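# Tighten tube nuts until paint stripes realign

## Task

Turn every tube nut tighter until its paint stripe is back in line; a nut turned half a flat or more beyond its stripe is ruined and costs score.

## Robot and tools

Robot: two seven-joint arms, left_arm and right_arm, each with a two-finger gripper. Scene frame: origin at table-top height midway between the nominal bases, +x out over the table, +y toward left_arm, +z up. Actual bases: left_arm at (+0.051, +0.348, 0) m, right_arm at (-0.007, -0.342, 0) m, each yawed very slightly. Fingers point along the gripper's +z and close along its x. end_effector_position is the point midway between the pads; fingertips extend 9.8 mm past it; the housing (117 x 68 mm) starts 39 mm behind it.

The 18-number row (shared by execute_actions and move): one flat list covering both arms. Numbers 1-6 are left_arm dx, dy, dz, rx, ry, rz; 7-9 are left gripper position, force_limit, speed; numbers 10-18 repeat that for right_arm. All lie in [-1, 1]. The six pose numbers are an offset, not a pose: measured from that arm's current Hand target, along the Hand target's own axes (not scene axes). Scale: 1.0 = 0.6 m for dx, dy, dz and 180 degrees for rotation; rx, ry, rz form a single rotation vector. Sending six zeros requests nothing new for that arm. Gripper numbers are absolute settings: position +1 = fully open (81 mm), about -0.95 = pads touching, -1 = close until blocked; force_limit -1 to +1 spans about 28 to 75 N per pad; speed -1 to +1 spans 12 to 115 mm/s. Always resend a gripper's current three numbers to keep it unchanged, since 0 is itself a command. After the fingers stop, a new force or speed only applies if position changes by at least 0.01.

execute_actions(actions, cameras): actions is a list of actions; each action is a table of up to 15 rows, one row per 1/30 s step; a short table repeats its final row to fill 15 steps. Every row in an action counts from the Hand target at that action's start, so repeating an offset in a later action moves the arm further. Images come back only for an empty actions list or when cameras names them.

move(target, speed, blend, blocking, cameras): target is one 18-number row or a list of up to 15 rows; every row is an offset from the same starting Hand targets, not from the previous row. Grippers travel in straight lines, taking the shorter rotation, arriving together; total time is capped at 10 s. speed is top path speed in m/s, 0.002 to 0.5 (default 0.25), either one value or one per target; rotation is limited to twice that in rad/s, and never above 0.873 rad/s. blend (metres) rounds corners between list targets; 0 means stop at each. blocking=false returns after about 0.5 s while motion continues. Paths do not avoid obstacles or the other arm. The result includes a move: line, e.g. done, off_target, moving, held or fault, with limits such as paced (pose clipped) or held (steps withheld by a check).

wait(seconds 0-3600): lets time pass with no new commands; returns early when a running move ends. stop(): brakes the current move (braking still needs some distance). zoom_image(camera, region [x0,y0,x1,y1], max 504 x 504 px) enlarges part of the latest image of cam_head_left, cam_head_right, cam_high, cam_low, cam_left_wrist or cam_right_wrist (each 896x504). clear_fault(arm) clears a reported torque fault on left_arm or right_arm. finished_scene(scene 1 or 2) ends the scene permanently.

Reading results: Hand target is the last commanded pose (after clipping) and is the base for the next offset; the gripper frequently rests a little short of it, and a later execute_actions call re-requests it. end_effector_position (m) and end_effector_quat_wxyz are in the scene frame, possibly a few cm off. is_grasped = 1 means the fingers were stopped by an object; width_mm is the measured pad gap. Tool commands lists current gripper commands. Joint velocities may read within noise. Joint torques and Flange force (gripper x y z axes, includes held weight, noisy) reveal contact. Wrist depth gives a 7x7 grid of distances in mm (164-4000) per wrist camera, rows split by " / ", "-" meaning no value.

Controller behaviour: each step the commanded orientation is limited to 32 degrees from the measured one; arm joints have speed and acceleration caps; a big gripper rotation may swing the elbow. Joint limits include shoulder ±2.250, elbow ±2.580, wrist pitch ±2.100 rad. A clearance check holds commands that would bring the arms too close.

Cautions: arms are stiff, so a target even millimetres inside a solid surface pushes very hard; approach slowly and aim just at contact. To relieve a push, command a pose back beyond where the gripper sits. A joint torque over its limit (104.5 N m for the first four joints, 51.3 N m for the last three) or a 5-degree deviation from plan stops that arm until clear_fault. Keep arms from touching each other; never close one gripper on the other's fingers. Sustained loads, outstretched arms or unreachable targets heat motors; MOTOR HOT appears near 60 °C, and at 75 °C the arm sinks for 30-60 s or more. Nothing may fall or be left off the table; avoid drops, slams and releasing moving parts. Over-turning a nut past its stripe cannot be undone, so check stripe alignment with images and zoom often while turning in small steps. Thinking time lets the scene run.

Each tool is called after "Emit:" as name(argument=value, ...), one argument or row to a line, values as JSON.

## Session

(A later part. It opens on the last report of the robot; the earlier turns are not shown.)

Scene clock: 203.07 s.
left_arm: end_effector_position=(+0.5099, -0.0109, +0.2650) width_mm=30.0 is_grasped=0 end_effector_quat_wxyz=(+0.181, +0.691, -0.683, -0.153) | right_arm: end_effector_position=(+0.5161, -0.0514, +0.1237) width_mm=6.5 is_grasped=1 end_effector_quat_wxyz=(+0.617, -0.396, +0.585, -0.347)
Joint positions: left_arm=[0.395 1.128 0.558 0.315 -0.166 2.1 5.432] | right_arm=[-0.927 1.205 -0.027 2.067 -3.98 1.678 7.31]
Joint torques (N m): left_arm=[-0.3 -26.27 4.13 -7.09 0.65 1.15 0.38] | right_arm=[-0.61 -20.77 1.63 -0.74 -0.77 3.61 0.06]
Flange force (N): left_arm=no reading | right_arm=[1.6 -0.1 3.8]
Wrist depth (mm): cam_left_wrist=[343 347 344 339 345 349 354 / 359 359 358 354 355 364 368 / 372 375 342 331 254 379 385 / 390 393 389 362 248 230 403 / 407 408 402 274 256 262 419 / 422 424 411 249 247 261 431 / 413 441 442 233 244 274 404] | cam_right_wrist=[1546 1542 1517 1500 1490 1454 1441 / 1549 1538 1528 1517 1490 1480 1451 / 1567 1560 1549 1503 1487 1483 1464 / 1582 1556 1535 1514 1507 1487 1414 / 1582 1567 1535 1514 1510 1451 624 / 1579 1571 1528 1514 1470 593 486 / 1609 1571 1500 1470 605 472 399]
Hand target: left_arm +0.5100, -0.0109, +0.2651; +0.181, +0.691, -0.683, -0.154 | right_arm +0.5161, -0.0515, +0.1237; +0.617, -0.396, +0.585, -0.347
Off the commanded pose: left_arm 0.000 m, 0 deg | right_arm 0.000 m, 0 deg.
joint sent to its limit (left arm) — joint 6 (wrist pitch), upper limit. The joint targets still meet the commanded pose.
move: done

Emit:
move(
  target=[
    [0,0,0,0,0,0,-0.23,0,0.5,0.0009,0.0032,0,0,0,0,-0.98,1,-0.7],
  ],
  speed=0.02,
)

Emit:
move(
  target=[
    [0,0,0,0,0,0,-0.23,0,0.5,0.0006,0.0021,0,0,0,0,-0.98,1,-0.7],
  ],
  speed=0.02,
  cameras=["cam_left_wrist"],
)

Emit:
zoom_image(
  camera="cam_left_wrist",
  region=[380, 40, 520, 180],
)

Scene clock: 203.90 s.
left_arm: end_effector_position=(+0.5099, -0.0109, +0.2650) width_mm=30.0 is_grasped=0 end_effector_quat_wxyz=(+0.181, +0.691, -0.683, -0.153) | right_arm: end_effector_position=(+0.5161, -0.0511, +0.1217) width_mm=6.5 is_grasped=1 end_effector_quat_wxyz=(+0.617, -0.396, +0.585, -0.347)
Joint positions: left_arm=[0.395 1.128 0.558 0.315 -0.166 2.1 5.432] | right_arm=[-0.928 1.21 -0.027 2.064 -3.98 1.679 7.309]
Joint torques (N m): left_arm=[-0.22 -26.27 4.19 -7.13 0.67 1.13 0.44] | right_arm=[-1.04 -19.75 1.01 -0.55 -0.52 3.03 0.12]
Flange force (N): left_arm=no reading | right_arm=[1.4 -2.3 3.8]
Wrist depth (mm): cam_left_wrist=[344 347 344 339 345 351 354 / 358 360 357 353 355 364 368 / 372 376 342 332 254 379 384 / 391 393 388 364 251 225 403 / 408 407 398 274 259 268 419 / 423 424 410 250 248 262 432 / 412 441 442 236 247 276 404] | cam_right_wrist=[1560 1538 1517 1510 1490 1457 1441 / 1553 1556 1528 1524 1490 1477 1454 / 1556 1542 1542 1500 1500 1487 1464 / 1579 1549 1531 1524 1493 1490 1423 / 1582 1549 1546 1514 1510 1423 619 / 1590 1556 1521 1510 1464 587 480 / 1602 1567 1490 1470 580 467 396]
Hand target: left_arm +0.5100, -0.0109, +0.2651; +0.181, +0.691, -0.683, -0.154 | right_arm +0.5161, -0.0511, +0.1217; +0.617, -0.396, +0.585, -0.347
Off the commanded pose: left_arm 0.000 m, 0 deg | right_arm 0.000 m, 0 deg.
joint sent to its limit (left arm) — joint 6 (wrist pitch), upper limit. The joint targets still meet the commanded pose.
move: done

Scene clock: 204.40 s.
left_arm: end_effector_position=(+0.5099, -0.0109, +0.2650) width_mm=30.0 is_grasped=0 end_effector_quat_wxyz=(+0.181, +0.691, -0.683, -0.153) | right_arm: end_effector_position=(+0.5160, -0.0508, +0.1204) width_mm=6.5 is_grasped=1 end_effector_quat_wxyz=(+0.617, -0.396, +0.585, -0.347)
Joint positions: left_arm=[0.395 1.128 0.558 0.315 -0.166 2.1 5.432] | right_arm=[-0.928 1.213 -0.028 2.061 -3.98 1.68 7.309]
Joint torques (N m): left_arm=[-0.22 -26.3 4.12 -7.07 0.67 1.14 0.41] | right_arm=[-0.98 -19.85 1.09 -0.56 -0.56 3.07 0.12]
Flange force (N): left_arm=no reading | right_arm=[1.4 -2.1 3.8]
Wrist depth (mm): cam_left_wrist=[344 345 344 339 345 350 355 / 358 360 359 353 356 364 369 / 373 374 341 332 255 380 386 / 390 394 389 355 252 230 403 / 408 407 399 276 262 269 419 / 422 425 410 249 247 265 434 / 413 441 442 238 249 279 404] | cam_right_wrist=[1560 1531 1524 1493 1483 1480 1457 / 1553 1542 1535 1510 1483 1477 1460 / 1564 1556 1535 1500 1500 1490 1457 / 1571 1549 1542 1517 1493 1480 1411 / 1579 1567 1528 1524 1510 1441 612 / 1582 1567 1531 1528 1460 583 478 / 1579 1560 1510 1483 578 461 392]
Hand target: left_arm +0.5100, -0.0109, +0.2651; +0.181, +0.691, -0.683, -0.154 | right_arm +0.5160, -0.0508, +0.1204; +0.617, -0.396, +0.585, -0.347
Off the commanded pose: left_arm 0.000 m, 0 deg | right_arm 0.000 m, 0 deg.
joint sent to its limit (left arm) — joint 6 (wrist pitch), upper limit. The joint targets still meet the commanded pose.
move: done

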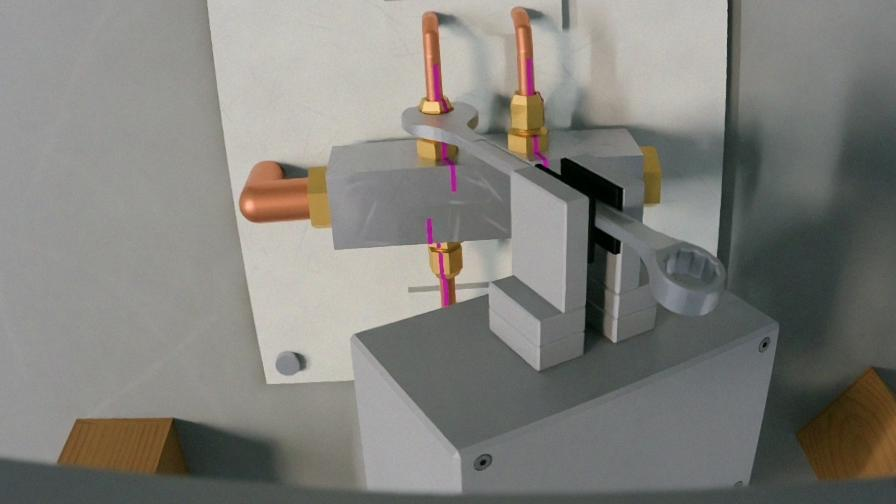

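Scaled by 3.600 from the camera's image (finer frame: 1280x720).

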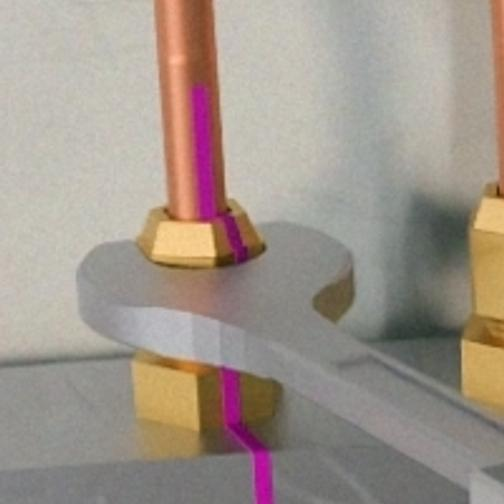

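Emit:
move(
  target=[
    [0,0,0,0,0,0,-0.23,0,0.5,-0.02705,0.00347,0,0,0,-0.0556,-0.98,1,-0.7],
    [0,0,0,0,0,0,-0.23,0,0.5,-0.05308,0.0116,0,0,0,-0.1111,-0.98,1,-0.7],
    [0,0,0,0,0,0,-0.23,0,0.5,-0.0679,0.0186,0,0,0,-0.1444,-0.98,1,-0.7],
  ],
  speed=0.05,
  blend=0.002,
  cameras=["cam_left_wrist"],
)

Emit:
zoom_image(
  camera="cam_left_wrist",
  region=[400, 60, 480, 170],
)

Scene clock: 209.67 s.
left_arm: end_effector_position=(+0.5099, -0.0109, +0.2651) width_mm=30.0 is_grasped=0 end_effector_quat_wxyz=(+0.181, +0.691, -0.683, -0.153) | right_arm: end_effector_position=(+0.5126, -0.0096, +0.1287) width_mm=6.7 is_grasped=1 end_effector_quat_wxyz=(+0.523, -0.517, +0.481, -0.477)
Joint positions: left_arm=[0.395 1.128 0.558 0.315 -0.166 2.1 5.432] | right_arm=[-1.063 1.189 0.056 1.981 -4.078 1.547 7.79]
Joint torques (N m): left_arm=[-0.23 -26.25 4.1 -7.11 0.68 1.15 0.4] | right_arm=[-23.14 -29.02 -6.01 -14.46 12.79 5.81 1.73]
Flange force (N): left_arm=no reading | right_arm=[45.8 4.8 -4.7]
Wrist depth (mm): cam_left_wrist=[344 346 344 340 346 349 354 / 358 360 358 353 355 364 368 / 373 374 341 253 333 378 385 / 391 392 388 236 390 395 404 / 408 406 274 203 272 415 422 / 424 422 250 242 246 431 434 / 412 411 243 245 247 456 408] | cam_right_wrist=[1553 1553 1546 1510 1521 1480 1470 / 1560 1579 1538 1517 1510 1480 1473 / 1582 1542 1542 1503 1517 1480 1460 / 1571 1560 1538 1528 1500 1507 1477 / 1579 1564 1542 1521 1500 1490 1467 / 1542 1497 1483 1487 1473 1441 1454 / 691 699 701 708 709 1477 1414]
Hand target: left_arm +0.5100, -0.0110, +0.2651; +0.181, +0.691, -0.683, -0.154 | right_arm +0.5126, -0.0096, +0.1287; +0.523, -0.517, +0.481, -0.477
Off the commanded pose: left_arm 0.000 m, 0 deg | right_arm 0.000 m, 0 deg.
joint sent to its limit (left arm) — joint 6 (wrist pitch), upper limit. The joint targets still meet the commanded pose.
move: done

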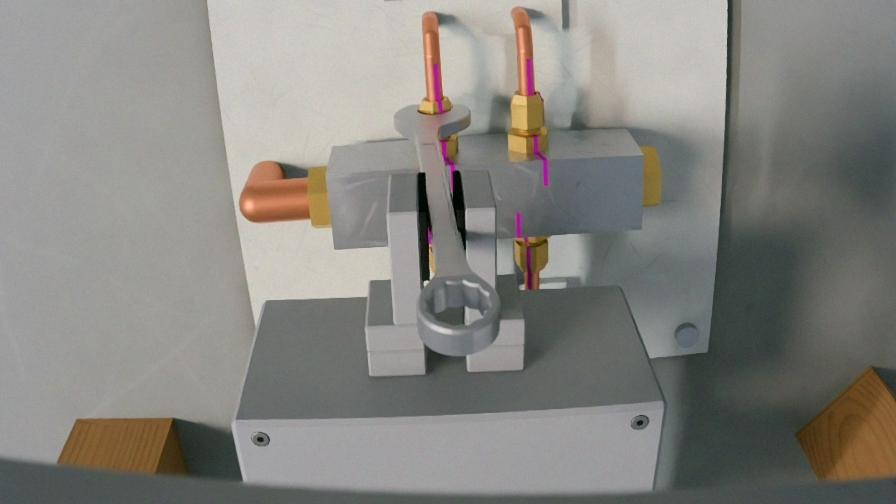

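Scaled by 4.582 from the camera's image (finer frame: 1280x720).

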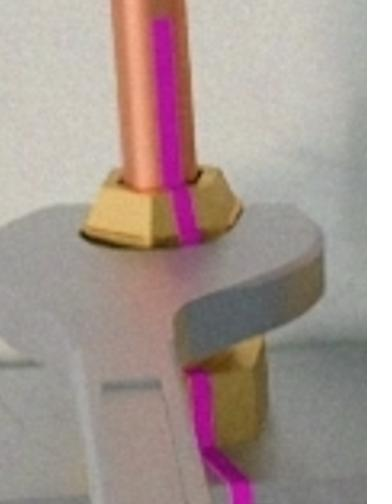

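Emit:
move(
  target=[
    [0,0,0,0,0,0,-0.23,0,0.5,-0.0068,0.0004,0,0,0,-0.0139,-0.98,1,-0.7],
  ],
  speed=0.04,
  cameras=["cam_left_wrist"],
)

Emit:
zoom_image(
  camera="cam_left_wrist",
  region=[400, 60, 480, 170],
)

Scene clock: 211.00 s.
left_arm: end_effector_position=(+0.5099, -0.0109, +0.2651) width_mm=30.0 is_grasped=0 end_effector_quat_wxyz=(+0.181, +0.691, -0.683, -0.153) | right_arm: end_effector_position=(+0.5123, -0.0055, +0.1285) width_mm=6.7 is_grasped=1 end_effector_quat_wxyz=(+0.512, -0.528, +0.470, -0.488)
Joint positions: left_arm=[0.395 1.128 0.558 0.315 -0.166 2.1 5.432] | right_arm=[-1.076 1.19 0.063 1.972 -4.087 1.535 7.837]
Joint torques (N m): left_arm=[-0.3 -26.22 4.2 -7.05 0.7 1.14 0.43] | right_arm=[-25.53 -28.85 -7.23 -16.61 14.83 5.22 1.86]
Flange force (N): left_arm=no reading | right_arm=[51.8 4.6 -8.5]
Wrist depth (mm): cam_left_wrist=[344 346 344 339 345 350 354 / 356 360 357 352 355 363 369 / 373 375 341 269 334 380 385 / 392 393 389 235 390 396 405 / 408 406 276 203 272 413 421 / 423 418 249 241 246 434 433 / 412 387 246 245 245 457 409] | cam_right_wrist=[1579 1549 1542 1528 1510 1493 1467 / 1582 1556 1546 1521 1521 1473 1467 / 1579 1556 1535 1528 1510 1490 1460 / 1579 1549 1538 1514 1521 1493 1467 / 1575 1556 1549 1535 1490 1487 1467 / 1514 1500 1467 1467 1483 1477 1467 / 644 666 682 705 1507 1470 1417]
Hand target: left_arm +0.5100, -0.0110, +0.2651; +0.181, +0.691, -0.683, -0.154 | right_arm +0.5123, -0.0055, +0.1285; +0.512, -0.528, +0.470, -0.488
Off the commanded pose: left_arm 0.000 m, 0 deg | right_arm 0.000 m, 0 deg.
joint sent to its limit (left arm) — joint 6 (wrist pitch), upper limit. The joint targets still meet the commanded pose.
move: done

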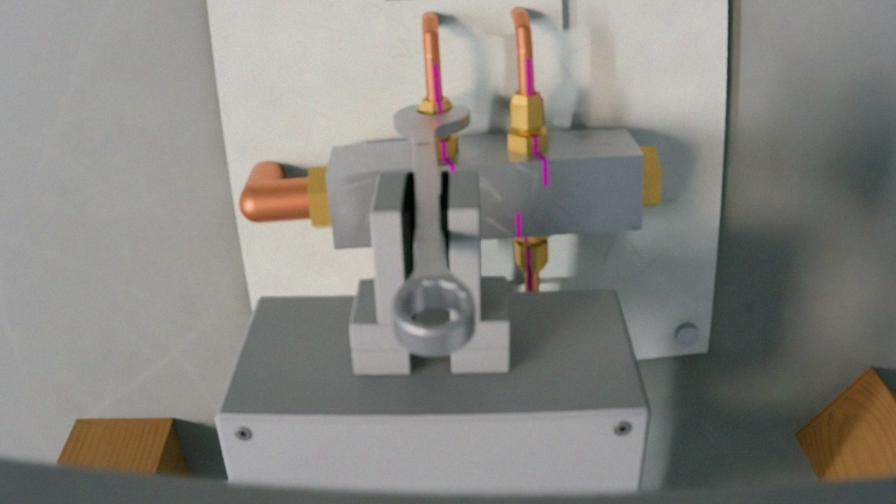

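Scaled by 4.582 from the camera's image (finer frame: 1280x720).

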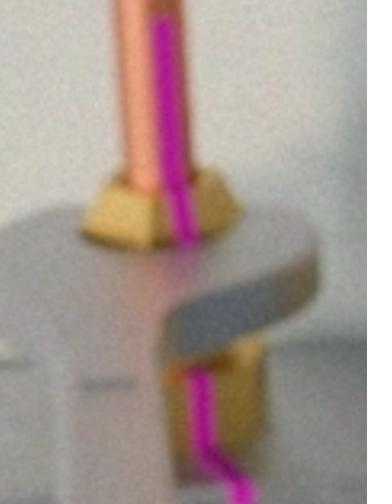

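Emit:
move(
  target=[
    [0,0,0,0,0,0,-0.23,0,0.5,0.0112,-0.0001,0,0,0,0.0229,-0.98,1,-0.7],
  ],
  speed=0.04,
)

Scene clock: 212.37 s.
left_arm: end_effector_position=(+0.5099, -0.0109, +0.2650) width_mm=30.0 is_grasped=0 end_effector_quat_wxyz=(+0.181, +0.691, -0.683, -0.153) | right_arm: end_effector_position=(+0.5129, -0.0122, +0.1288) width_mm=6.5 is_grasped=1 end_effector_quat_wxyz=(+0.530, -0.510, +0.489, -0.469)
Joint positions: left_arm=[0.395 1.128 0.558 0.315 -0.166 2.1 5.432] | right_arm=[-1.056 1.189 0.051 1.988 -4.072 1.554 7.759]
Joint torques (N m): left_arm=[-0.25 -26.28 4.19 -7.08 0.69 1.12 0.39] | right_arm=[0.89 -21.01 3.46 -0.54 -1.51 3.62 0.33]
Flange force (N): left_arm=no reading | right_arm=[-1.4 1.3 3.6]
Wrist depth (mm): cam_left_wrist=[344 346 344 338 346 350 353 / 357 359 358 353 355 365 368 / 373 374 341 271 334 379 385 / 392 393 388 235 389 395 404 / 407 407 278 208 273 413 422 / 422 421 251 242 247 432 433 / 412 409 241 243 246 457 409] | cam_right_wrist=[1579 1564 1553 1514 1500 1477 1454 / 1579 1564 1549 1524 1510 1467 1460 / 1582 1560 1546 1528 1500 1473 1464 / 1586 1564 1531 1521 1500 1487 1467 / 1598 1553 1542 1521 1500 1483 1470 / 1560 1514 1524 1477 1483 1441 1423 / 740 732 715 714 704 695 684]
Hand target: left_arm +0.5100, -0.0109, +0.2651; +0.181, +0.691, -0.683, -0.154 | right_arm +0.5128, -0.0122, +0.1288; +0.530, -0.511, +0.489, -0.469
Off the commanded pose: left_arm 0.000 m, 0 deg | right_arm 0.000 m, 0 deg.
joint sent to its limit (left arm) — joint 6 (wrist pitch), upper limit. The joint targets still meet the commanded pose.
move: done

Emit:
move(
  target=[
    [0,0,0,0,0,0,-0.23,0,0.5,-0.0014,0,0,0,0,-0.0028,-0.98,1,-0.7],
    [0,0,0,0,0,0,-0.23,0,0.5,-0.0121,-0.0386,0,0,0,-0.0028,-0.98,1,-0.7],
  ],
  speed=0.04,
  cameras=["cam_left_wrist"],
)

Emit:
zoom_image(
  camera="cam_left_wrist",
  region=[400, 60, 480, 170],
)

Emit:
zoom_image(
  camera="cam_left_wrist",
  region=[500, 80, 560, 160],
)

Scene clock: 214.93 s.
left_arm: end_effector_position=(+0.5099, -0.0109, +0.2650) width_mm=30.0 is_grasped=0 end_effector_quat_wxyz=(+0.181, +0.691, -0.683, -0.153) | right_arm: end_effector_position=(+0.5123, -0.0059, +0.1522) width_mm=6.5 is_grasped=1 end_effector_quat_wxyz=(+0.527, -0.513, +0.486, -0.472)
Joint positions: left_arm=[0.395 1.128 0.558 0.315 -0.166 2.1 5.432] | right_arm=[-1.066 1.128 0.052 2.001 -4.08 1.525 7.808]
Joint torques (N m): left_arm=[-0.25 -26.24 4.16 -7.18 0.7 1.18 0.4] | right_arm=[-0.56 -21.19 2.46 -1.82 -0.58 3.61 0.07]
Flange force (N): left_arm=no reading | right_arm=[1.0 0.6 3.6]
Wrist depth (mm): cam_left_wrist=[343 346 345 339 346 348 354 / 358 359 356 356 356 364 369 / 373 375 339 299 333 380 384 / 390 393 381 218 389 394 402 / 406 407 269 202 394 413 422 / 424 420 238 227 241 435 433 / 412 225 219 222 220 456 407] | cam_right_wrist=[1582 1556 1549 1517 1500 1490 1460 / 1590 1556 1535 1521 1510 1480 1451 / 1564 1549 1531 1524 1497 1480 1460 / 1594 1556 1531 1524 1503 1490 1473 / 1579 1549 1542 1524 1510 1480 1464 / 1564 1517 1514 1507 1497 1438 1460 / 1567 1556 1538 1517 1507 1464 1448]
Hand target: left_arm +0.5100, -0.0109, +0.2651; +0.181, +0.691, -0.683, -0.154 | right_arm +0.5123, -0.0058, +0.1522; +0.527, -0.513, +0.486, -0.472
Off the commanded pose: left_arm 0.000 m, 0 deg | right_arm 0.000 m, 0 deg.
joint sent to its limit (left arm) — joint 6 (wrist pitch), upper limit. The joint targets still meet the commanded pose.
move: done

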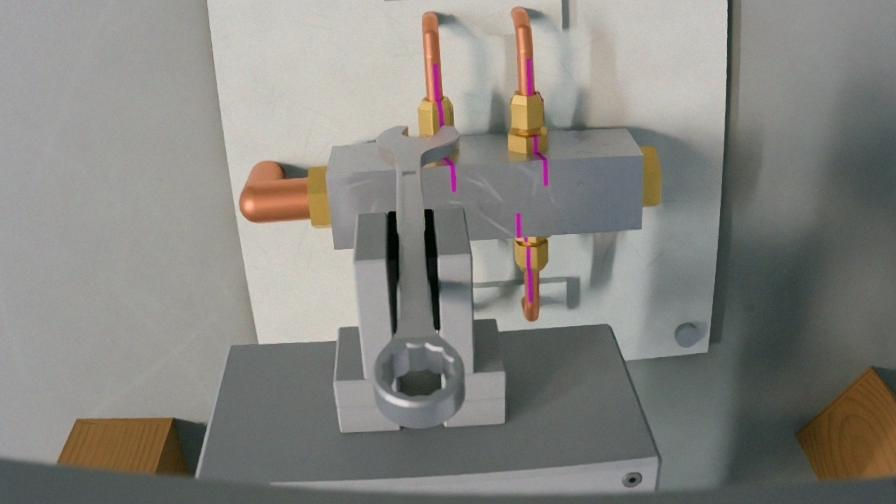

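Scaled by 4.582 from the camera's image (finer frame: 1280x720).

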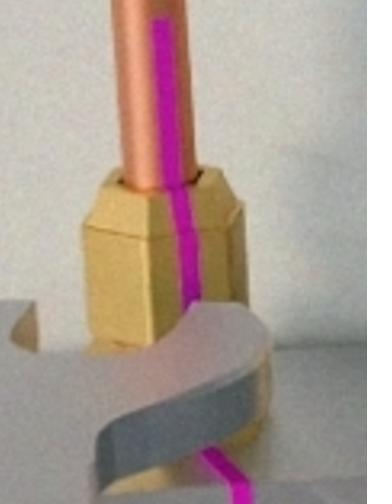

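Scaled by 6.300 from the camera's image (finer frame: 1280x720).

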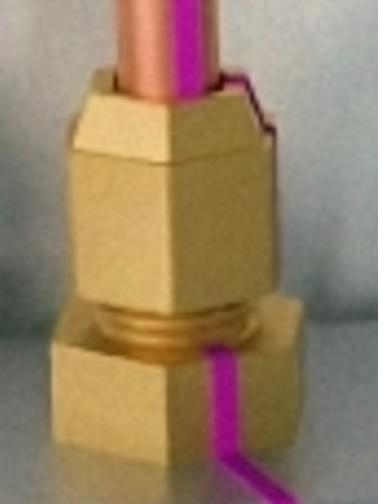

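Emit:
move(
  target=[
    [0,0,0,0,0,0,-0.23,0,0.5,0.0817,-0.0015,0,0,0,0.0411,-0.98,1,-0.7],
    [0,0,0,0,0,0,-0.23,0,0.5,0.0840,0.0152,0,0,0,0.0411,-0.98,1,-0.7],
  ],
  speed=0.08,
  blend=[0.002,0],
)

Emit:
move(
  target=[
    [0,0,0,0,0,0,-0.23,0,0.5,0.0013,0.0048,0,0,0,0,-0.98,1,-0.7],
  ],
  speed=0.03,
  cameras=["cam_left_wrist"],
)

Emit:
zoom_image(
  camera="cam_left_wrist",
  region=[470, 40, 610, 180],
)

Scene clock: 218.23 s.
left_arm: end_effector_position=(+0.5099, -0.0109, +0.2650) width_mm=30.0 is_grasped=0 end_effector_quat_wxyz=(+0.181, +0.691, -0.683, -0.153) | right_arm: end_effector_position=(+0.5164, -0.0558, +0.1416) width_mm=6.5 is_grasped=1 end_effector_quat_wxyz=(+0.557, -0.480, +0.519, -0.436)
Joint positions: left_arm=[0.395 1.128 0.558 0.315 -0.166 2.1 5.432] | right_arm=[-0.982 1.161 0.054 2.102 -3.997 1.614 7.571]
Joint torques (N m): left_arm=[-0.28 -26.22 4.2 -7.04 0.7 1.15 0.41] | right_arm=[-0.58 -20.34 2.31 -0.77 -0.96 3.56 0.06]
Flange force (N): left_arm=no reading | right_arm=[1.6 0.1 3.8]
Wrist depth (mm): cam_left_wrist=[343 346 344 339 346 351 354 / 357 359 358 356 355 364 369 / 373 374 341 332 329 379 384 / 391 393 389 387 224 393 404 / 407 408 400 275 240 198 419 / 423 424 426 248 240 238 395 / 413 440 447 223 227 234 384] | cam_right_wrist=[1586 1549 1542 1524 1493 1470 1441 / 1556 1560 1553 1514 1517 1487 1464 / 1556 1546 1531 1524 1500 1483 1441 / 1571 1553 1538 1503 1503 1487 1457 / 1586 1564 1521 1517 1497 1480 1464 / 1575 1560 1531 1510 1451 1429 1423 / 1524 1514 1535 1521 1497 656 613]
Hand target: left_arm +0.5100, -0.0109, +0.2651; +0.181, +0.691, -0.683, -0.154 | right_arm +0.5164, -0.0558, +0.1416; +0.557, -0.480, +0.519, -0.436
Off the commanded pose: left_arm 0.000 m, 0 deg | right_arm 0.000 m, 0 deg.
joint sent to its limit (left arm) — joint 6 (wrist pitch), upper limit. The joint targets still meet the commanded pose.
move: done

Scene clock: 218.73 s.
left_arm: end_effector_position=(+0.5099, -0.0109, +0.2650) width_mm=30.0 is_grasped=0 end_effector_quat_wxyz=(+0.181, +0.691, -0.683, -0.153) | right_arm: end_effector_position=(+0.5165, -0.0561, +0.1386) width_mm=6.5 is_grasped=1 end_effector_quat_wxyz=(+0.557, -0.480, +0.519, -0.437)
Joint positions: left_arm=[0.395 1.128 0.558 0.315 -0.166 2.1 5.432] | right_arm=[-0.981 1.169 0.053 2.099 -3.997 1.618 7.568]
Joint torques (N m): left_arm=[-0.19 -26.29 4.17 -7.11 0.68 1.14 0.42] | right_arm=[-0.58 -20.35 2.34 -0.7 -0.97 3.57 0.09]
Flange force (N): left_arm=no reading | right_arm=[1.6 0.1 3.8]
Wrist depth (mm): cam_left_wrist=[343 346 345 339 346 349 355 / 358 359 358 354 355 363 369 / 372 375 341 333 295 378 384 / 390 393 388 388 226 393 403 / 408 407 401 283 243 204 419 / 424 423 427 249 240 238 397 / 413 440 447 226 228 239 385] | cam_right_wrist=[1564 1564 1542 1503 1490 1477 1460 / 1567 1549 1531 1517 1500 1490 1454 / 1575 1546 1542 1531 1510 1483 1464 / 1582 1564 1535 1503 1490 1490 1467 / 1579 1553 1531 1524 1490 1473 1460 / 1575 1560 1535 1490 1460 1423 1457 / 1521 1521 1535 1510 1493 644 597]
Hand target: left_arm +0.5100, -0.0109, +0.2651; +0.181, +0.691, -0.683, -0.154 | right_arm +0.5165, -0.0561, +0.1386; +0.557, -0.480, +0.519, -0.437
Off the commanded pose: left_arm 0.000 m, 0 deg | right_arm 0.000 m, 0 deg.
joint sent to its limit (left arm) — joint 6 (wrist pitch), upper limit. The joint targets still meet the commanded pose.
move: done

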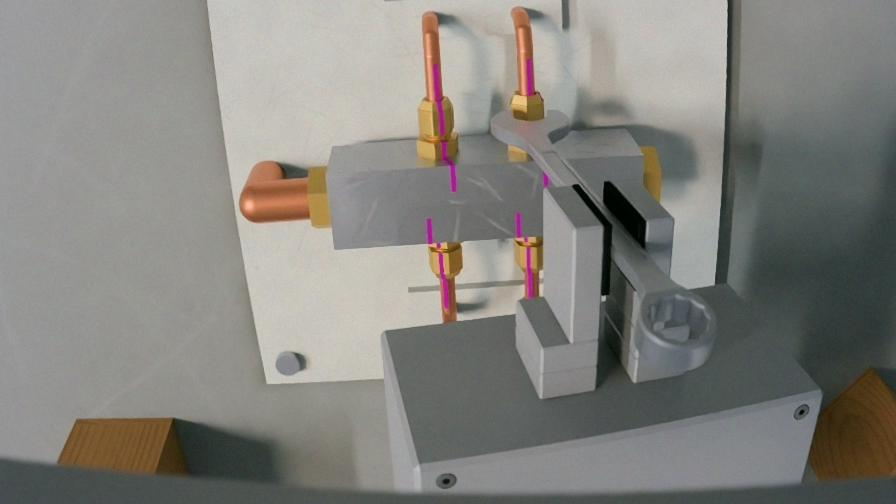

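Scaled by 3.600 from the camera's image (finer frame: 1280x720).

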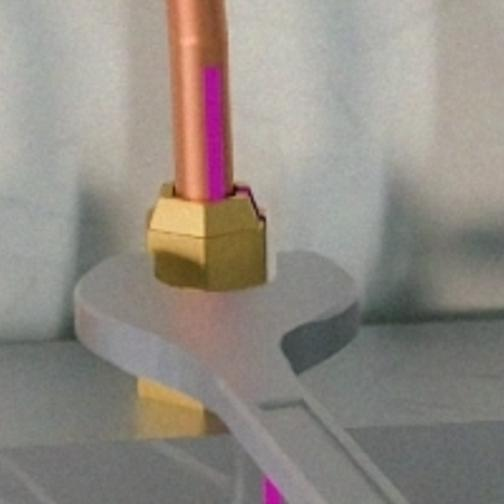

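Emit:
move(
  target=[
    [0,0,0,0,0,0,-0.23,0,0.5,0.0013,0.0048,0,0,0,0,-0.98,1,-0.7],
  ],
  speed=0.02,
)

Emit:
move(
  target=[
    [0,0,0,0,0,0,-0.23,0,0.5,0.0007,0.0024,0,0,0,0,-0.98,1,-0.7],
  ],
  speed=0.02,
)

Scene clock: 219.57 s.
left_arm: end_effector_position=(+0.5099, -0.0109, +0.2650) width_mm=30.0 is_grasped=0 end_effector_quat_wxyz=(+0.181, +0.691, -0.683, -0.153) | right_arm: end_effector_position=(+0.5165, -0.0564, +0.1357) width_mm=6.5 is_grasped=1 end_effector_quat_wxyz=(+0.557, -0.480, +0.519, -0.436)
Joint positions: left_arm=[0.395 1.128 0.558 0.315 -0.166 2.1 5.432] | right_arm=[-0.98 1.178 0.053 2.096 -3.997 1.621 7.564]
Joint torques (N m): left_arm=[-0.13 -26.24 4.15 -7.09 0.67 1.17 0.39] | right_arm=[0.2 -18.71 2.31 0.17 -1.29 2.79 0.25]
Flange force (N): left_arm=no reading | right_arm=[-0.2 -2.2 3.7]
Wrist depth (mm): cam_left_wrist=[343 346 345 339 345 350 354 / 357 359 359 353 355 365 368 / 373 375 341 334 279 379 385 / 390 393 389 388 230 394 403 / 408 406 400 275 246 203 419 / 425 424 426 249 243 239 251 / 413 439 448 228 233 242 387] | cam_right_wrist=[1571 1549 1535 1524 1500 1487 1448 / 1571 1567 1524 1521 1480 1477 1467 / 1579 1556 1535 1524 1497 1490 1460 / 1598 1556 1549 1538 1507 1480 1451 / 1571 1556 1556 1517 1490 1487 1464 / 1571 1560 1538 1487 1454 1426 1426 / 1535 1514 1556 1503 702 641 588]
Hand target: left_arm +0.5100, -0.0109, +0.2651; +0.181, +0.691, -0.683, -0.154 | right_arm +0.5165, -0.0564, +0.1356; +0.557, -0.480, +0.519, -0.436
Off the commanded pose: left_arm 0.000 m, 0 deg | right_arm 0.000 m, 0 deg.
joint sent to its limit (left arm) — joint 6 (wrist pitch), upper limit. The joint targets still meet the commanded pose.
move: done

Scene clock: 220.07 s.
left_arm: end_effector_position=(+0.5099, -0.0109, +0.2650) width_mm=30.0 is_grasped=0 end_effector_quat_wxyz=(+0.181, +0.691, -0.683, -0.153) | right_arm: end_effector_position=(+0.5165, -0.0566, +0.1341) width_mm=6.5 is_grasped=1 end_effector_quat_wxyz=(+0.557, -0.480, +0.519, -0.436)
Joint positions: left_arm=[0.395 1.128 0.558 0.315 -0.166 2.1 5.432] | right_arm=[-0.98 1.182 0.053 2.094 -3.997 1.623 7.562]
Joint torques (N m): left_arm=[-0.19 -26.24 4.21 -7.04 0.66 1.13 0.41] | right_arm=[1.75 -20.22 4.12 0.5 -2.29 3.73 0.46]
Flange force (N): left_arm=no reading | right_arm=[-2.4 1.9 3.7]
Wrist depth (mm): cam_left_wrist=[344 347 345 339 345 350 355 / 357 359 357 353 355 365 369 / 372 376 342 333 280 379 386 / 390 391 388 388 232 394 403 / 408 408 402 276 245 208 419 / 422 424 427 250 247 241 396 / 412 440 448 229 235 244 387] | cam_right_wrist=[1571 1546 1524 1531 1497 1473 1467 / 1564 1542 1535 1524 1483 1480 1445 / 1567 1553 1553 1535 1497 1467 1467 / 1586 1560 1549 1524 1507 1483 1470 / 1571 1556 1538 1514 1510 1467 1464 / 1586 1553 1542 1473 1470 1435 1426 / 1538 1521 1538 1521 692 634 576]
Hand target: left_arm +0.5100, -0.0109, +0.2651; +0.181, +0.691, -0.683, -0.154 | right_arm +0.5165, -0.0566, +0.1342; +0.557, -0.480, +0.519, -0.436
Off the commanded pose: left_arm 0.000 m, 0 deg | right_arm 0.000 m, 0 deg.
joint sent to its limit (left arm) — joint 6 (wrist pitch), upper limit. The joint targets still meet the commanded pose.
move: done

Emit:
move(
  target=[
    [0,0,0,0,0,0,-0.23,0,0.5,-0.0010,0,0,0,0,0,-0.98,1,-0.7],
  ],
  speed=0.02,
)

Emit:
move(
  target=[
    [0,0,0,0,0,0,-0.23,0,0.5,0.0006,0.0024,0,0,0,0,-0.98,1,-0.7],
  ],
  speed=0.02,
)

Scene clock: 220.83 s.
left_arm: end_effector_position=(+0.5099, -0.0109, +0.2650) width_mm=30.0 is_grasped=0 end_effector_quat_wxyz=(+0.181, +0.691, -0.683, -0.153) | right_arm: end_effector_position=(+0.5165, -0.0560, +0.1343) width_mm=6.5 is_grasped=1 end_effector_quat_wxyz=(+0.557, -0.480, +0.519, -0.437)
Joint positions: left_arm=[0.395 1.128 0.558 0.315 -0.166 2.1 5.432] | right_arm=[-0.981 1.181 0.052 2.093 -3.998 1.622 7.563]
Joint torques (N m): left_arm=[-0.25 -26.28 4.19 -7.04 0.73 1.2 0.44] | right_arm=[0.16 -20.24 2.89 -0.26 -1.41 3.57 0.22]
Flange force (N): left_arm=no reading | right_arm=[0.3 0.5 3.8]
Wrist depth (mm): cam_left_wrist=[343 346 344 339 346 350 355 / 357 359 358 355 355 363 368 / 373 374 341 332 279 378 383 / 389 392 390 388 232 394 403 / 407 408 400 276 244 207 418 / 424 425 426 249 246 240 404 / 412 440 446 229 235 245 387] | cam_right_wrist=[1582 1560 1538 1531 1497 1464 1470 / 1571 1538 1549 1521 1490 1483 1451 / 1582 1567 1538 1524 1517 1477 1457 / 1567 1556 1535 1514 1503 1464 1464 / 1571 1553 1549 1517 1503 1473 1451 / 1575 1564 1535 1483 1451 1445 1408 / 1517 1514 1538 1470 692 631 577]
Hand target: left_arm +0.5100, -0.0109, +0.2651; +0.181, +0.691, -0.683, -0.154 | right_arm +0.5165, -0.0560, +0.1343; +0.557, -0.480, +0.519, -0.437
Off the commanded pose: left_arm 0.000 m, 0 deg | right_arm 0.000 m, 0 deg.
joint sent to its limit (left arm) — joint 6 (wrist pitch), upper limit. The joint targets still meet the commanded pose.
move: done

Scene clock: 221.33 s.
left_arm: end_effector_position=(+0.5099, -0.0109, +0.2650) width_mm=30.0 is_grasped=0 end_effector_quat_wxyz=(+0.181, +0.691, -0.683, -0.153) | right_arm: end_effector_position=(+0.5164, -0.0561, +0.1328) width_mm=6.5 is_grasped=1 end_effector_quat_wxyz=(+0.557, -0.480, +0.519, -0.436)
Joint positions: left_arm=[0.395 1.128 0.558 0.315 -0.166 2.1 5.432] | right_arm=[-0.98 1.185 0.052 2.092 -3.998 1.624 7.562]
Joint torques (N m): left_arm=[-0.29 -26.26 4.17 -7.02 0.66 1.14 0.42] | right_arm=[0.29 -20.07 2.88 -0.15 -1.43 3.49 0.22]
Flange force (N): left_arm=no reading | right_arm=[0.0 0.3 3.7]
Wrist depth (mm): cam_left_wrist=[345 346 344 339 345 350 355 / 358 359 357 353 355 365 369 / 373 373 341 333 279 380 384 / 390 393 388 388 236 395 404 / 407 408 402 276 244 209 419 / 424 423 427 249 246 244 404 / 412 440 447 230 237 247 390] | cam_right_wrist=[1582 1556 1564 1514 1487 1497 1435 / 1579 1560 1528 1528 1487 1473 1457 / 1582 1546 1517 1507 1493 1487 1464 / 1586 1542 1546 1517 1507 1480 1460 / 1598 1560 1542 1528 1493 1470 1460 / 1571 1556 1538 1477 1451 1429 1423 / 1535 1521 1503 1477 690 633 573]
Hand target: left_arm +0.5100, -0.0109, +0.2651; +0.181, +0.691, -0.683, -0.154 | right_arm +0.5165, -0.0561, +0.1328; +0.557, -0.480, +0.519, -0.436
Off the commanded pose: left_arm 0.000 m, 0 deg | right_arm 0.000 m, 0 deg.
joint sent to its limit (left arm) — joint 6 (wrist pitch), upper limit. The joint targets still meet the commanded pose.
move: done

Emit:
move(
  target=[
    [0,0,0,0,0,0,-0.23,0,0.5,0.0004,0.0032,0,0,0,0,-0.98,1,-0.7],
  ],
  speed=0.02,
)

Emit:
move(
  target=[
    [0,0,0,0,0,0,-0.23,0,0.5,0.0006,0.0024,0,0,0,0,-0.98,1,-0.7],
  ],
  speed=0.02,
)

Scene clock: 222.10 s.
left_arm: end_effector_position=(+0.5099, -0.0109, +0.2650) width_mm=30.0 is_grasped=0 end_effector_quat_wxyz=(+0.181, +0.691, -0.683, -0.153) | right_arm: end_effector_position=(+0.5165, -0.0561, +0.1309) width_mm=6.5 is_grasped=1 end_effector_quat_wxyz=(+0.557, -0.480, +0.519, -0.437)
Joint positions: left_arm=[0.395 1.128 0.558 0.315 -0.166 2.1 5.432] | right_arm=[-0.98 1.19 0.052 2.089 -3.998 1.625 7.56]
Joint torques (N m): left_arm=[-0.26 -26.23 4.19 -7.06 0.65 1.15 0.42] | right_arm=[-0.47 -19.24 1.94 -0.19 -0.98 2.93 0.08]
Flange force (N): left_arm=no reading | right_arm=[0.9 -1.9 3.9]
Wrist depth (mm): cam_left_wrist=[344 346 344 340 345 350 354 / 358 360 359 353 355 363 369 / 373 376 341 334 278 378 384 / 391 393 389 388 238 395 403 / 407 408 402 276 245 260 419 / 424 424 427 249 247 245 404 / 413 439 447 231 239 249 391] | cam_right_wrist=[1575 1556 1531 1517 1487 1470 1464 / 1556 1549 1514 1531 1500 1480 1470 / 1590 1575 1538 1521 1503 1477 1464 / 1582 1546 1538 1524 1500 1473 1464 / 1582 1564 1535 1510 1510 1493 1457 / 1579 1567 1528 1487 1451 1435 1417 / 1535 1503 1503 1473 694 623 568]
Hand target: left_arm +0.5100, -0.0109, +0.2651; +0.181, +0.691, -0.683, -0.154 | right_arm +0.5165, -0.0561, +0.1309; +0.557, -0.480, +0.519, -0.436
Off the commanded pose: left_arm 0.000 m, 0 deg | right_arm 0.000 m, 0 deg.
joint sent to its limit (left arm) — joint 6 (wrist pitch), upper limit. The joint targets still meet the commanded pose.
move: done

Scene clock: 222.60 s.
left_arm: end_effector_position=(+0.5099, -0.0109, +0.2650) width_mm=30.0 is_grasped=0 end_effector_quat_wxyz=(+0.181, +0.691, -0.683, -0.153) | right_arm: end_effector_position=(+0.5165, -0.0562, +0.1294) width_mm=6.5 is_grasped=1 end_effector_quat_wxyz=(+0.557, -0.480, +0.519, -0.437)
Joint positions: left_arm=[0.395 1.128 0.558 0.315 -0.166 2.1 5.432] | right_arm=[-0.98 1.194 0.052 2.087 -3.998 1.627 7.558]
Joint torques (N m): left_arm=[-0.19 -26.24 4.11 -7.05 0.67 1.16 0.41] | right_arm=[-0.54 -19.71 2.05 -0.41 -0.94 3.17 0.05]
Flange force (N): left_arm=no reading | right_arm=[1.3 -1.3 3.7]
Wrist depth (mm): cam_left_wrist=[343 345 344 338 346 350 354 / 358 359 358 354 355 364 369 / 374 374 342 333 255 378 384 / 391 394 389 387 238 395 403 / 405 407 402 275 248 260 419 / 423 423 426 243 247 245 404 / 413 440 447 233 242 252 390] | cam_right_wrist=[1564 1567 1560 1528 1500 1467 1454 / 1579 1542 1538 1514 1493 1480 1451 / 1582 1556 1538 1528 1503 1477 1457 / 1567 1553 1524 1503 1503 1483 1454 / 1567 1560 1546 1521 1510 1490 1457 / 1586 1556 1528 1473 1448 1435 1432 / 1538 1517 1497 1477 686 626 565]
Hand target: left_arm +0.5100, -0.0109, +0.2651; +0.181, +0.691, -0.683, -0.154 | right_arm +0.5165, -0.0562, +0.1294; +0.557, -0.480, +0.519, -0.437
Off the commanded pose: left_arm 0.000 m, 0 deg | right_arm 0.000 m, 0 deg.
joint sent to its limit (left arm) — joint 6 (wrist pitch), upper limit. The joint targets still meet the commanded pose.
move: done

Remaining ~1.6 mm.

Emit:
move(
  target=[
    [0,0,0,0,0,0,-0.23,0,0.5,0.0006,0.0022,0,0,0,0,-0.98,1,-0.7],
  ],
  speed=0.02,
  cameras=["cam_left_wrist"],
)

Emit:
zoom_image(
  camera="cam_left_wrist",
  region=[470, 40, 610, 180],
)

Scene clock: 223.37 s.
left_arm: end_effector_position=(+0.5099, -0.0109, +0.2650) width_mm=30.0 is_grasped=0 end_effector_quat_wxyz=(+0.181, +0.691, -0.683, -0.153) | right_arm: end_effector_position=(+0.5165, -0.0563, +0.1280) width_mm=6.5 is_grasped=1 end_effector_quat_wxyz=(+0.557, -0.480, +0.519, -0.437)
Joint positions: left_arm=[0.395 1.128 0.558 0.315 -0.166 2.1 5.432] | right_arm=[-0.98 1.198 0.052 2.086 -3.998 1.628 7.557]
Joint torques (N m): left_arm=[-0.24 -26.33 4.16 -7.11 0.68 1.16 0.41] | right_arm=[-0.57 -19.67 2.03 -0.37 -0.96 3.16 0.06]
Flange force (N): left_arm=no reading | right_arm=[1.3 -1.3 3.8]
Wrist depth (mm): cam_left_wrist=[344 346 345 338 347 350 353 / 358 360 357 354 356 363 369 / 373 374 340 333 278 378 385 / 390 392 390 387 240 393 403 / 409 408 401 276 249 260 417 / 422 425 428 243 247 245 410 / 412 441 447 237 243 253 392] | cam_right_wrist=[1590 1564 1524 1521 1500 1470 1467 / 1579 1553 1538 1503 1497 1487 1460 / 1582 1560 1549 1507 1500 1477 1460 / 1582 1549 1531 1521 1497 1487 1454 / 1579 1553 1528 1517 1503 1473 1467 / 1575 1575 1535 1470 1454 1477 1405 / 1542 1500 1500 710 681 613 561]
Hand target: left_arm +0.5100, -0.0109, +0.2651; +0.181, +0.691, -0.683, -0.154 | right_arm +0.5165, -0.0563, +0.1280; +0.557, -0.480, +0.519, -0.437
Off the commanded pose: left_arm 0.000 m, 0 deg | right_arm 0.000 m, 0 deg.
joint sent to its limit (left arm) — joint 6 (wrist pitch), upper limit. The joint targets still meet the commanded pose.
move: done

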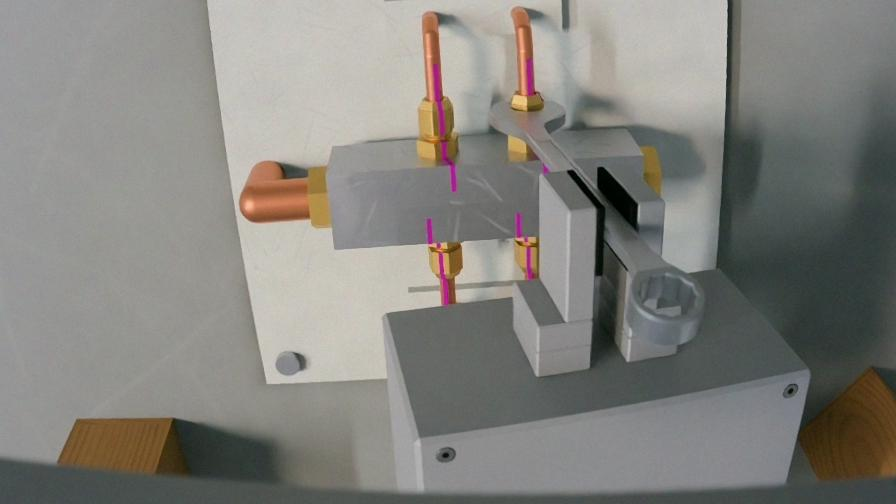

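Scaled by 3.600 from the camera's image (finer frame: 1280x720).

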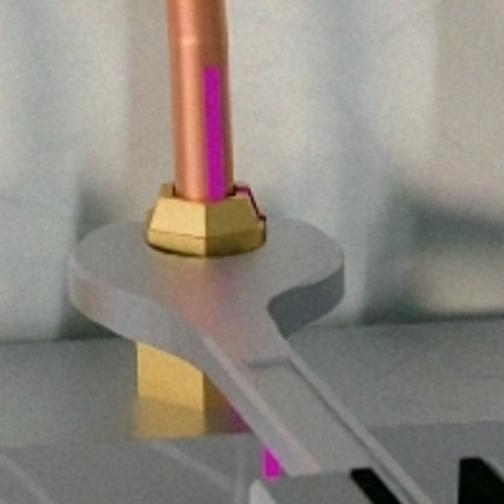

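Emit:
move(
  target=[
    [0,0,0,0,0,0,-0.23,0,0.5,-0.02705,0.00347,0,0,0,-0.0556,-0.98,1,-0.7],
    [0,0,0,0,0,0,-0.23,0,0.5,-0.05308,0.0116,0,0,0,-0.1111,-0.98,1,-0.7],
    [0,0,0,0,0,0,-0.23,0,0.5,-0.0773,0.0241,0,0,0,-0.1667,-0.98,1,-0.7],
    [0,0,0,0,0,0,-0.23,0,0.5,-0.0990,0.04065,0,0,0,-0.2222,-0.98,1,-0.7],
    [0,0,0,0,0,0,-0.23,0,0.5,-0.1087,0.0503,0,0,0,-0.25,-0.98,1,-0.7],
  ],
  speed=0.05,
  blend=0.002,
  cameras=["cam_left_wrist"],
)

Emit:
zoom_image(
  camera="cam_left_wrist",
  region=[470, 40, 610, 180],
)

Scene clock: 232.07 s.
left_arm: end_effector_position=(+0.5099, -0.0109, +0.2650) width_mm=30.0 is_grasped=0 end_effector_quat_wxyz=(+0.181, +0.691, -0.683, -0.153) | right_arm: end_effector_position=(+0.5108, +0.0126, +0.1086) width_mm=6.5 is_grasped=1 end_effector_quat_wxyz=(-0.347, +0.642, -0.295, +0.616)
Joint positions: left_arm=[0.395 1.128 0.558 0.315 -0.166 2.1 5.432] | right_arm=[-1.194 1.255 0.188 1.904 -4.164 1.426 8.378]
Joint torques (N m): left_arm=[-0.17 -26.32 4.15 -7.01 0.73 1.14 0.45] | right_arm=[-11.47 -19.18 -2.12 -7.33 6.81 1.61 1.7]
Flange force (N): left_arm=no reading | right_arm=[25.0 6.8 -3.9]
Wrist depth (mm): cam_left_wrist=[343 346 344 339 345 351 356 / 357 360 358 354 355 364 369 / 373 375 341 332 333 378 385 / 390 385 255 350 389 395 402 / 409 288 268 271 282 413 421 / 423 295 259 248 276 434 433 / 414 316 272 243 289 459 408] | cam_right_wrist=[1582 1579 1567 1542 1535 1507 1490 / 1582 1575 1556 1528 1538 1500 1500 / 718 1564 1553 1535 1510 1500 1483 / 539 1497 1542 1531 1503 1487 1500 / 448 594 1517 1507 1493 1493 1477 / 369 468 1464 1503 1503 1480 1467 / 315 397 507 714 1500 1470 1464]
Hand target: left_arm +0.5100, -0.0109, +0.2651; +0.181, +0.691, -0.683, -0.154 | right_arm +0.5108, +0.0126, +0.1085; -0.347, +0.642, -0.295, +0.616
Off the commanded pose: left_arm 0.000 m, 0 deg | right_arm 0.000 m, 0 deg.
joint sent to its limit (left arm) — joint 6 (wrist pitch), upper limit. The joint targets still meet the commanded pose.
move: done

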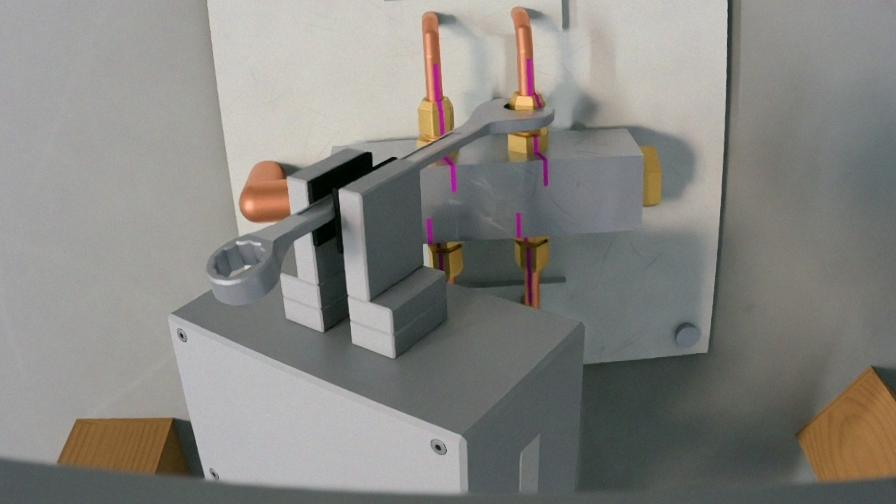

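Scaled by 3.600 from the camera's image (finer frame: 1280x720).

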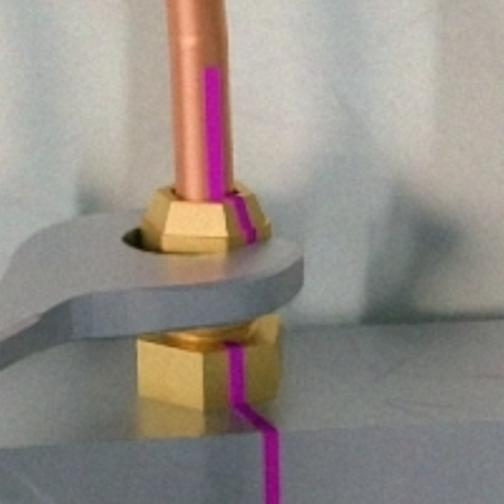

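Emit:
move(
  target=[
    [0,0,0,0,0,0,-0.23,0,0.5,0.00819,-0.0001,0,0,0,0.0167,-0.98,1,-0.7],
    [0,0,0,0,0,0,-0.23,0,0.5,-0.0001,-0.0392,0,0,0,0.0167,-0.98,1,-0.7],
    [0,0,0,0,0,0,-0.23,0,0.5,0.0985,-0.0162,0,0,0,0.1833,-0.98,1,-0.7],
    [0,0,0,0,0,0,-0.23,0,0.5,0.1592,0.0629,0,0,0,0.3472,-0.98,1,-0.7],
  ],
  speed=[0.04,0.06,0.12,0.12],
  blend=[0,0.002,0.01,0],
  cameras=["cam_left_wrist"],
)

Emit:
zoom_image(
  camera="cam_left_wrist",
  region=[470, 40, 610, 180],
)

Scene clock: 238.77 s.
left_arm: end_effector_position=(+0.5099, -0.0109, +0.2650) width_mm=30.0 is_grasped=0 end_effector_quat_wxyz=(+0.181, +0.691, -0.683, -0.153) | right_arm: end_effector_position=(+0.5190, -0.0866, +0.1340) width_mm=6.5 is_grasped=1 end_effector_quat_wxyz=(+0.617, -0.396, +0.586, -0.347)
Joint positions: left_arm=[0.395 1.128 0.558 0.315 -0.166 2.1 5.432] | right_arm=[-0.881 1.189 0.005 2.153 -3.925 1.712 7.246]
Joint torques (N m): left_arm=[-0.23 -26.32 4.13 -7.04 0.69 1.14 0.4] | right_arm=[-0.58 -20.06 1.77 -0.19 -1.03 3.59 0.07]
Flange force (N): left_arm=no reading | right_arm=[1.8 -0.4 4.1]
Wrist depth (mm): cam_left_wrist=[342 346 345 339 345 349 354 / 357 359 357 356 356 364 367 / 372 376 341 334 332 248 383 / 390 394 388 388 389 240 395 / 408 406 403 405 264 247 257 / 423 425 427 412 247 239 251 / 412 439 446 439 227 232 273] | cam_right_wrist=[1567 1524 1517 1514 1467 1467 1451 / 1556 1546 1535 1500 1507 1464 1457 / 1571 1560 1528 1514 1503 1477 1448 / 1567 1542 1521 1521 1490 1470 1429 / 1586 1553 1524 1521 1500 1448 656 / 1575 1567 1528 1528 1445 616 514 / 1582 1546 1503 1460 640 502 424]
Hand target: left_arm +0.5100, -0.0109, +0.2651; +0.181, +0.691, -0.683, -0.154 | right_arm +0.5190, -0.0866, +0.1340; +0.617, -0.396, +0.586, -0.347
Off the commanded pose: left_arm 0.000 m, 0 deg | right_arm 0.000 m, 0 deg.
joint sent to its limit (left arm) — joint 6 (wrist pitch), upper limit. The joint targets still meet the commanded pose.
move: done

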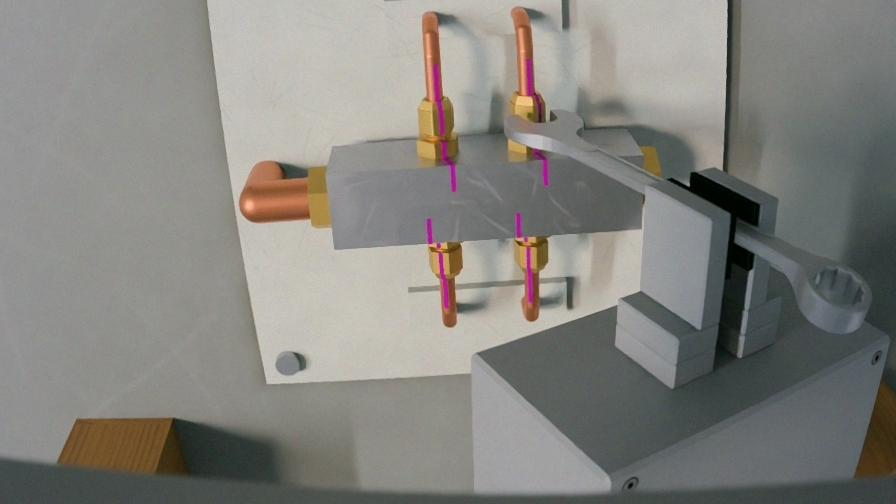

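Scaled by 3.600 from the camera's image (finer frame: 1280x720).

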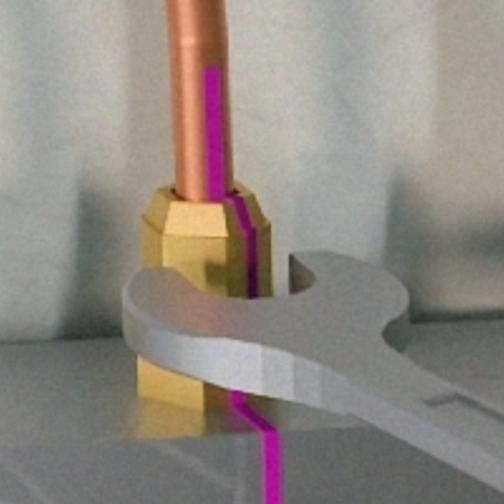

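Emit:
move(
  target=[
    [0,0,0,0,0,0,-0.23,0,0.5,0.0017,0.0064,0,0,0,0,-0.98,1,-0.7],
  ],
  speed=0.03,
)

Emit:
move(
  target=[
    [0,0,0,0,0,0,-0.23,0,0.5,0.0009,0.0032,0,0,0,0,-0.98,1,-0.7],
  ],
  speed=0.02,
)

Emit:
move(
  target=[
    [0,0,0,0,0,0,-0.23,0,0.5,0.0004,0.0016,0,0,0,0,-0.98,1,-0.7],
  ],
  speed=0.02,
)

Scene clock: 239.83 s.
left_arm: end_effector_position=(+0.5099, -0.0109, +0.2650) width_mm=30.0 is_grasped=0 end_effector_quat_wxyz=(+0.181, +0.691, -0.683, -0.153) | right_arm: end_effector_position=(+0.5189, -0.0858, +0.1301) width_mm=6.5 is_grasped=1 end_effector_quat_wxyz=(+0.617, -0.396, +0.586, -0.347)
Joint positions: left_arm=[0.395 1.128 0.558 0.315 -0.166 2.1 5.432] | right_arm=[-0.881 1.199 0.003 2.146 -3.927 1.715 7.244]
Joint torques (N m): left_arm=[-0.27 -26.21 4.15 -7.08 0.63 1.12 0.45] | right_arm=[-0.59 -20.13 1.77 -0.19 -1.04 3.57 0.1]
Flange force (N): left_arm=no reading | right_arm=[2.0 -0.4 3.9]
Wrist depth (mm): cam_left_wrist=[344 345 344 340 345 350 354 / 357 359 358 356 355 364 369 / 373 374 341 334 333 248 385 / 390 393 388 389 359 241 227 / 408 408 402 403 265 252 258 / 424 424 427 412 247 244 257 / 412 439 446 441 228 239 281] | cam_right_wrist=[1556 1535 1514 1497 1483 1470 1435 / 1549 1553 1528 1514 1493 1483 1445 / 1560 1553 1531 1510 1487 1477 1467 / 1575 1542 1528 1514 1497 1480 1426 / 1582 1549 1535 1528 1517 1426 635 / 1602 1564 1542 1524 1454 613 504 / 1579 1579 1507 1477 623 490 413]
Hand target: left_arm +0.5100, -0.0109, +0.2651; +0.181, +0.691, -0.683, -0.154 | right_arm +0.5189, -0.0858, +0.1301; +0.617, -0.396, +0.586, -0.347
Off the commanded pose: left_arm 0.000 m, 0 deg | right_arm 0.000 m, 0 deg.
joint sent to its limit (left arm) — joint 6 (wrist pitch), upper limit. The joint targets still meet the commanded pose.
move: done

Scene clock: 240.33 s.
left_arm: end_effector_position=(+0.5099, -0.0109, +0.2650) width_mm=30.0 is_grasped=0 end_effector_quat_wxyz=(+0.181, +0.691, -0.683, -0.153) | right_arm: end_effector_position=(+0.5189, -0.0854, +0.1281) width_mm=6.5 is_grasped=1 end_effector_quat_wxyz=(+0.617, -0.396, +0.586, -0.347)
Joint positions: left_arm=[0.395 1.128 0.558 0.315 -0.166 2.1 5.432] | right_arm=[-0.882 1.204 0.003 2.143 -3.928 1.716 7.243]
Joint torques (N m): left_arm=[-0.27 -26.29 4.14 -7.11 0.71 1.14 0.47] | right_arm=[-1.02 -20.07 1.43 -0.31 -0.76 3.45 0.01]
Flange force (N): left_arm=no reading | right_arm=[2.4 -1.1 3.8]
Wrist depth (mm): cam_left_wrist=[344 346 343 339 346 350 355 / 358 360 358 355 355 364 369 / 373 374 342 334 334 248 383 / 392 391 387 388 355 243 397 / 407 408 401 405 264 254 259 / 424 424 426 412 247 245 259 / 412 441 447 439 229 243 286] | cam_right_wrist=[1564 1553 1531 1487 1483 1464 1445 / 1560 1528 1524 1528 1497 1477 1454 / 1579 1546 1514 1514 1490 1490 1438 / 1556 1556 1531 1521 1497 1480 1417 / 1567 1575 1535 1521 1517 1420 638 / 1586 1564 1538 1517 1467 607 498 / 1590 1579 1480 1483 620 485 409]
Hand target: left_arm +0.5100, -0.0109, +0.2651; +0.181, +0.691, -0.683, -0.154 | right_arm +0.5189, -0.0854, +0.1281; +0.617, -0.396, +0.586, -0.347
Off the commanded pose: left_arm 0.000 m, 0 deg | right_arm 0.000 m, 0 deg.
joint sent to its limit (left arm) — joint 6 (wrist pitch), upper limit. The joint targets still meet the commanded pose.
move: done

Scene clock: 240.83 s.
left_arm: end_effector_position=(+0.5099, -0.0109, +0.2650) width_mm=30.0 is_grasped=0 end_effector_quat_wxyz=(+0.181, +0.691, -0.683, -0.153) | right_arm: end_effector_position=(+0.5189, -0.0852, +0.1271) width_mm=6.5 is_grasped=1 end_effector_quat_wxyz=(+0.617, -0.396, +0.586, -0.347)
Joint positions: left_arm=[0.395 1.128 0.558 0.315 -0.166 2.1 5.432] | right_arm=[-0.882 1.207 0.002 2.141 -3.928 1.717 7.243]
Joint torques (N m): left_arm=[-0.23 -26.22 4.2 -7.13 0.68 1.15 0.35] | right_arm=[-1.47 -20.68 1.26 -0.68 -0.55 3.73 -0.07]
Flange force (N): left_arm=no reading | right_arm=[3.6 -0.8 3.8]
Wrist depth (mm): cam_left_wrist=[343 346 344 339 346 350 354 / 359 360 359 353 355 364 370 / 372 375 341 334 334 249 383 / 391 392 388 388 355 244 397 / 407 407 402 399 265 256 260 / 423 425 426 411 247 244 262 / 412 439 449 438 231 243 288] | cam_right_wrist=[1556 1538 1517 1514 1487 1467 1457 / 1546 1553 1517 1507 1483 1473 1460 / 1553 1549 1517 1510 1500 1477 1460 / 1579 1549 1524 1500 1507 1487 1405 / 1586 1575 1528 1517 1500 1448 634 / 1594 1556 1517 1517 1470 604 496 / 1582 1560 1500 1477 595 480 406]
Hand target: left_arm +0.5100, -0.0109, +0.2651; +0.181, +0.691, -0.683, -0.154 | right_arm +0.5189, -0.0852, +0.1271; +0.617, -0.396, +0.586, -0.347
Off the commanded pose: left_arm 0.000 m, 0 deg | right_arm 0.000 m, 0 deg.
joint sent to its limit (left arm) — joint 6 (wrist pitch), upper limit. The joint targets still meet the commanded pose.
move: done


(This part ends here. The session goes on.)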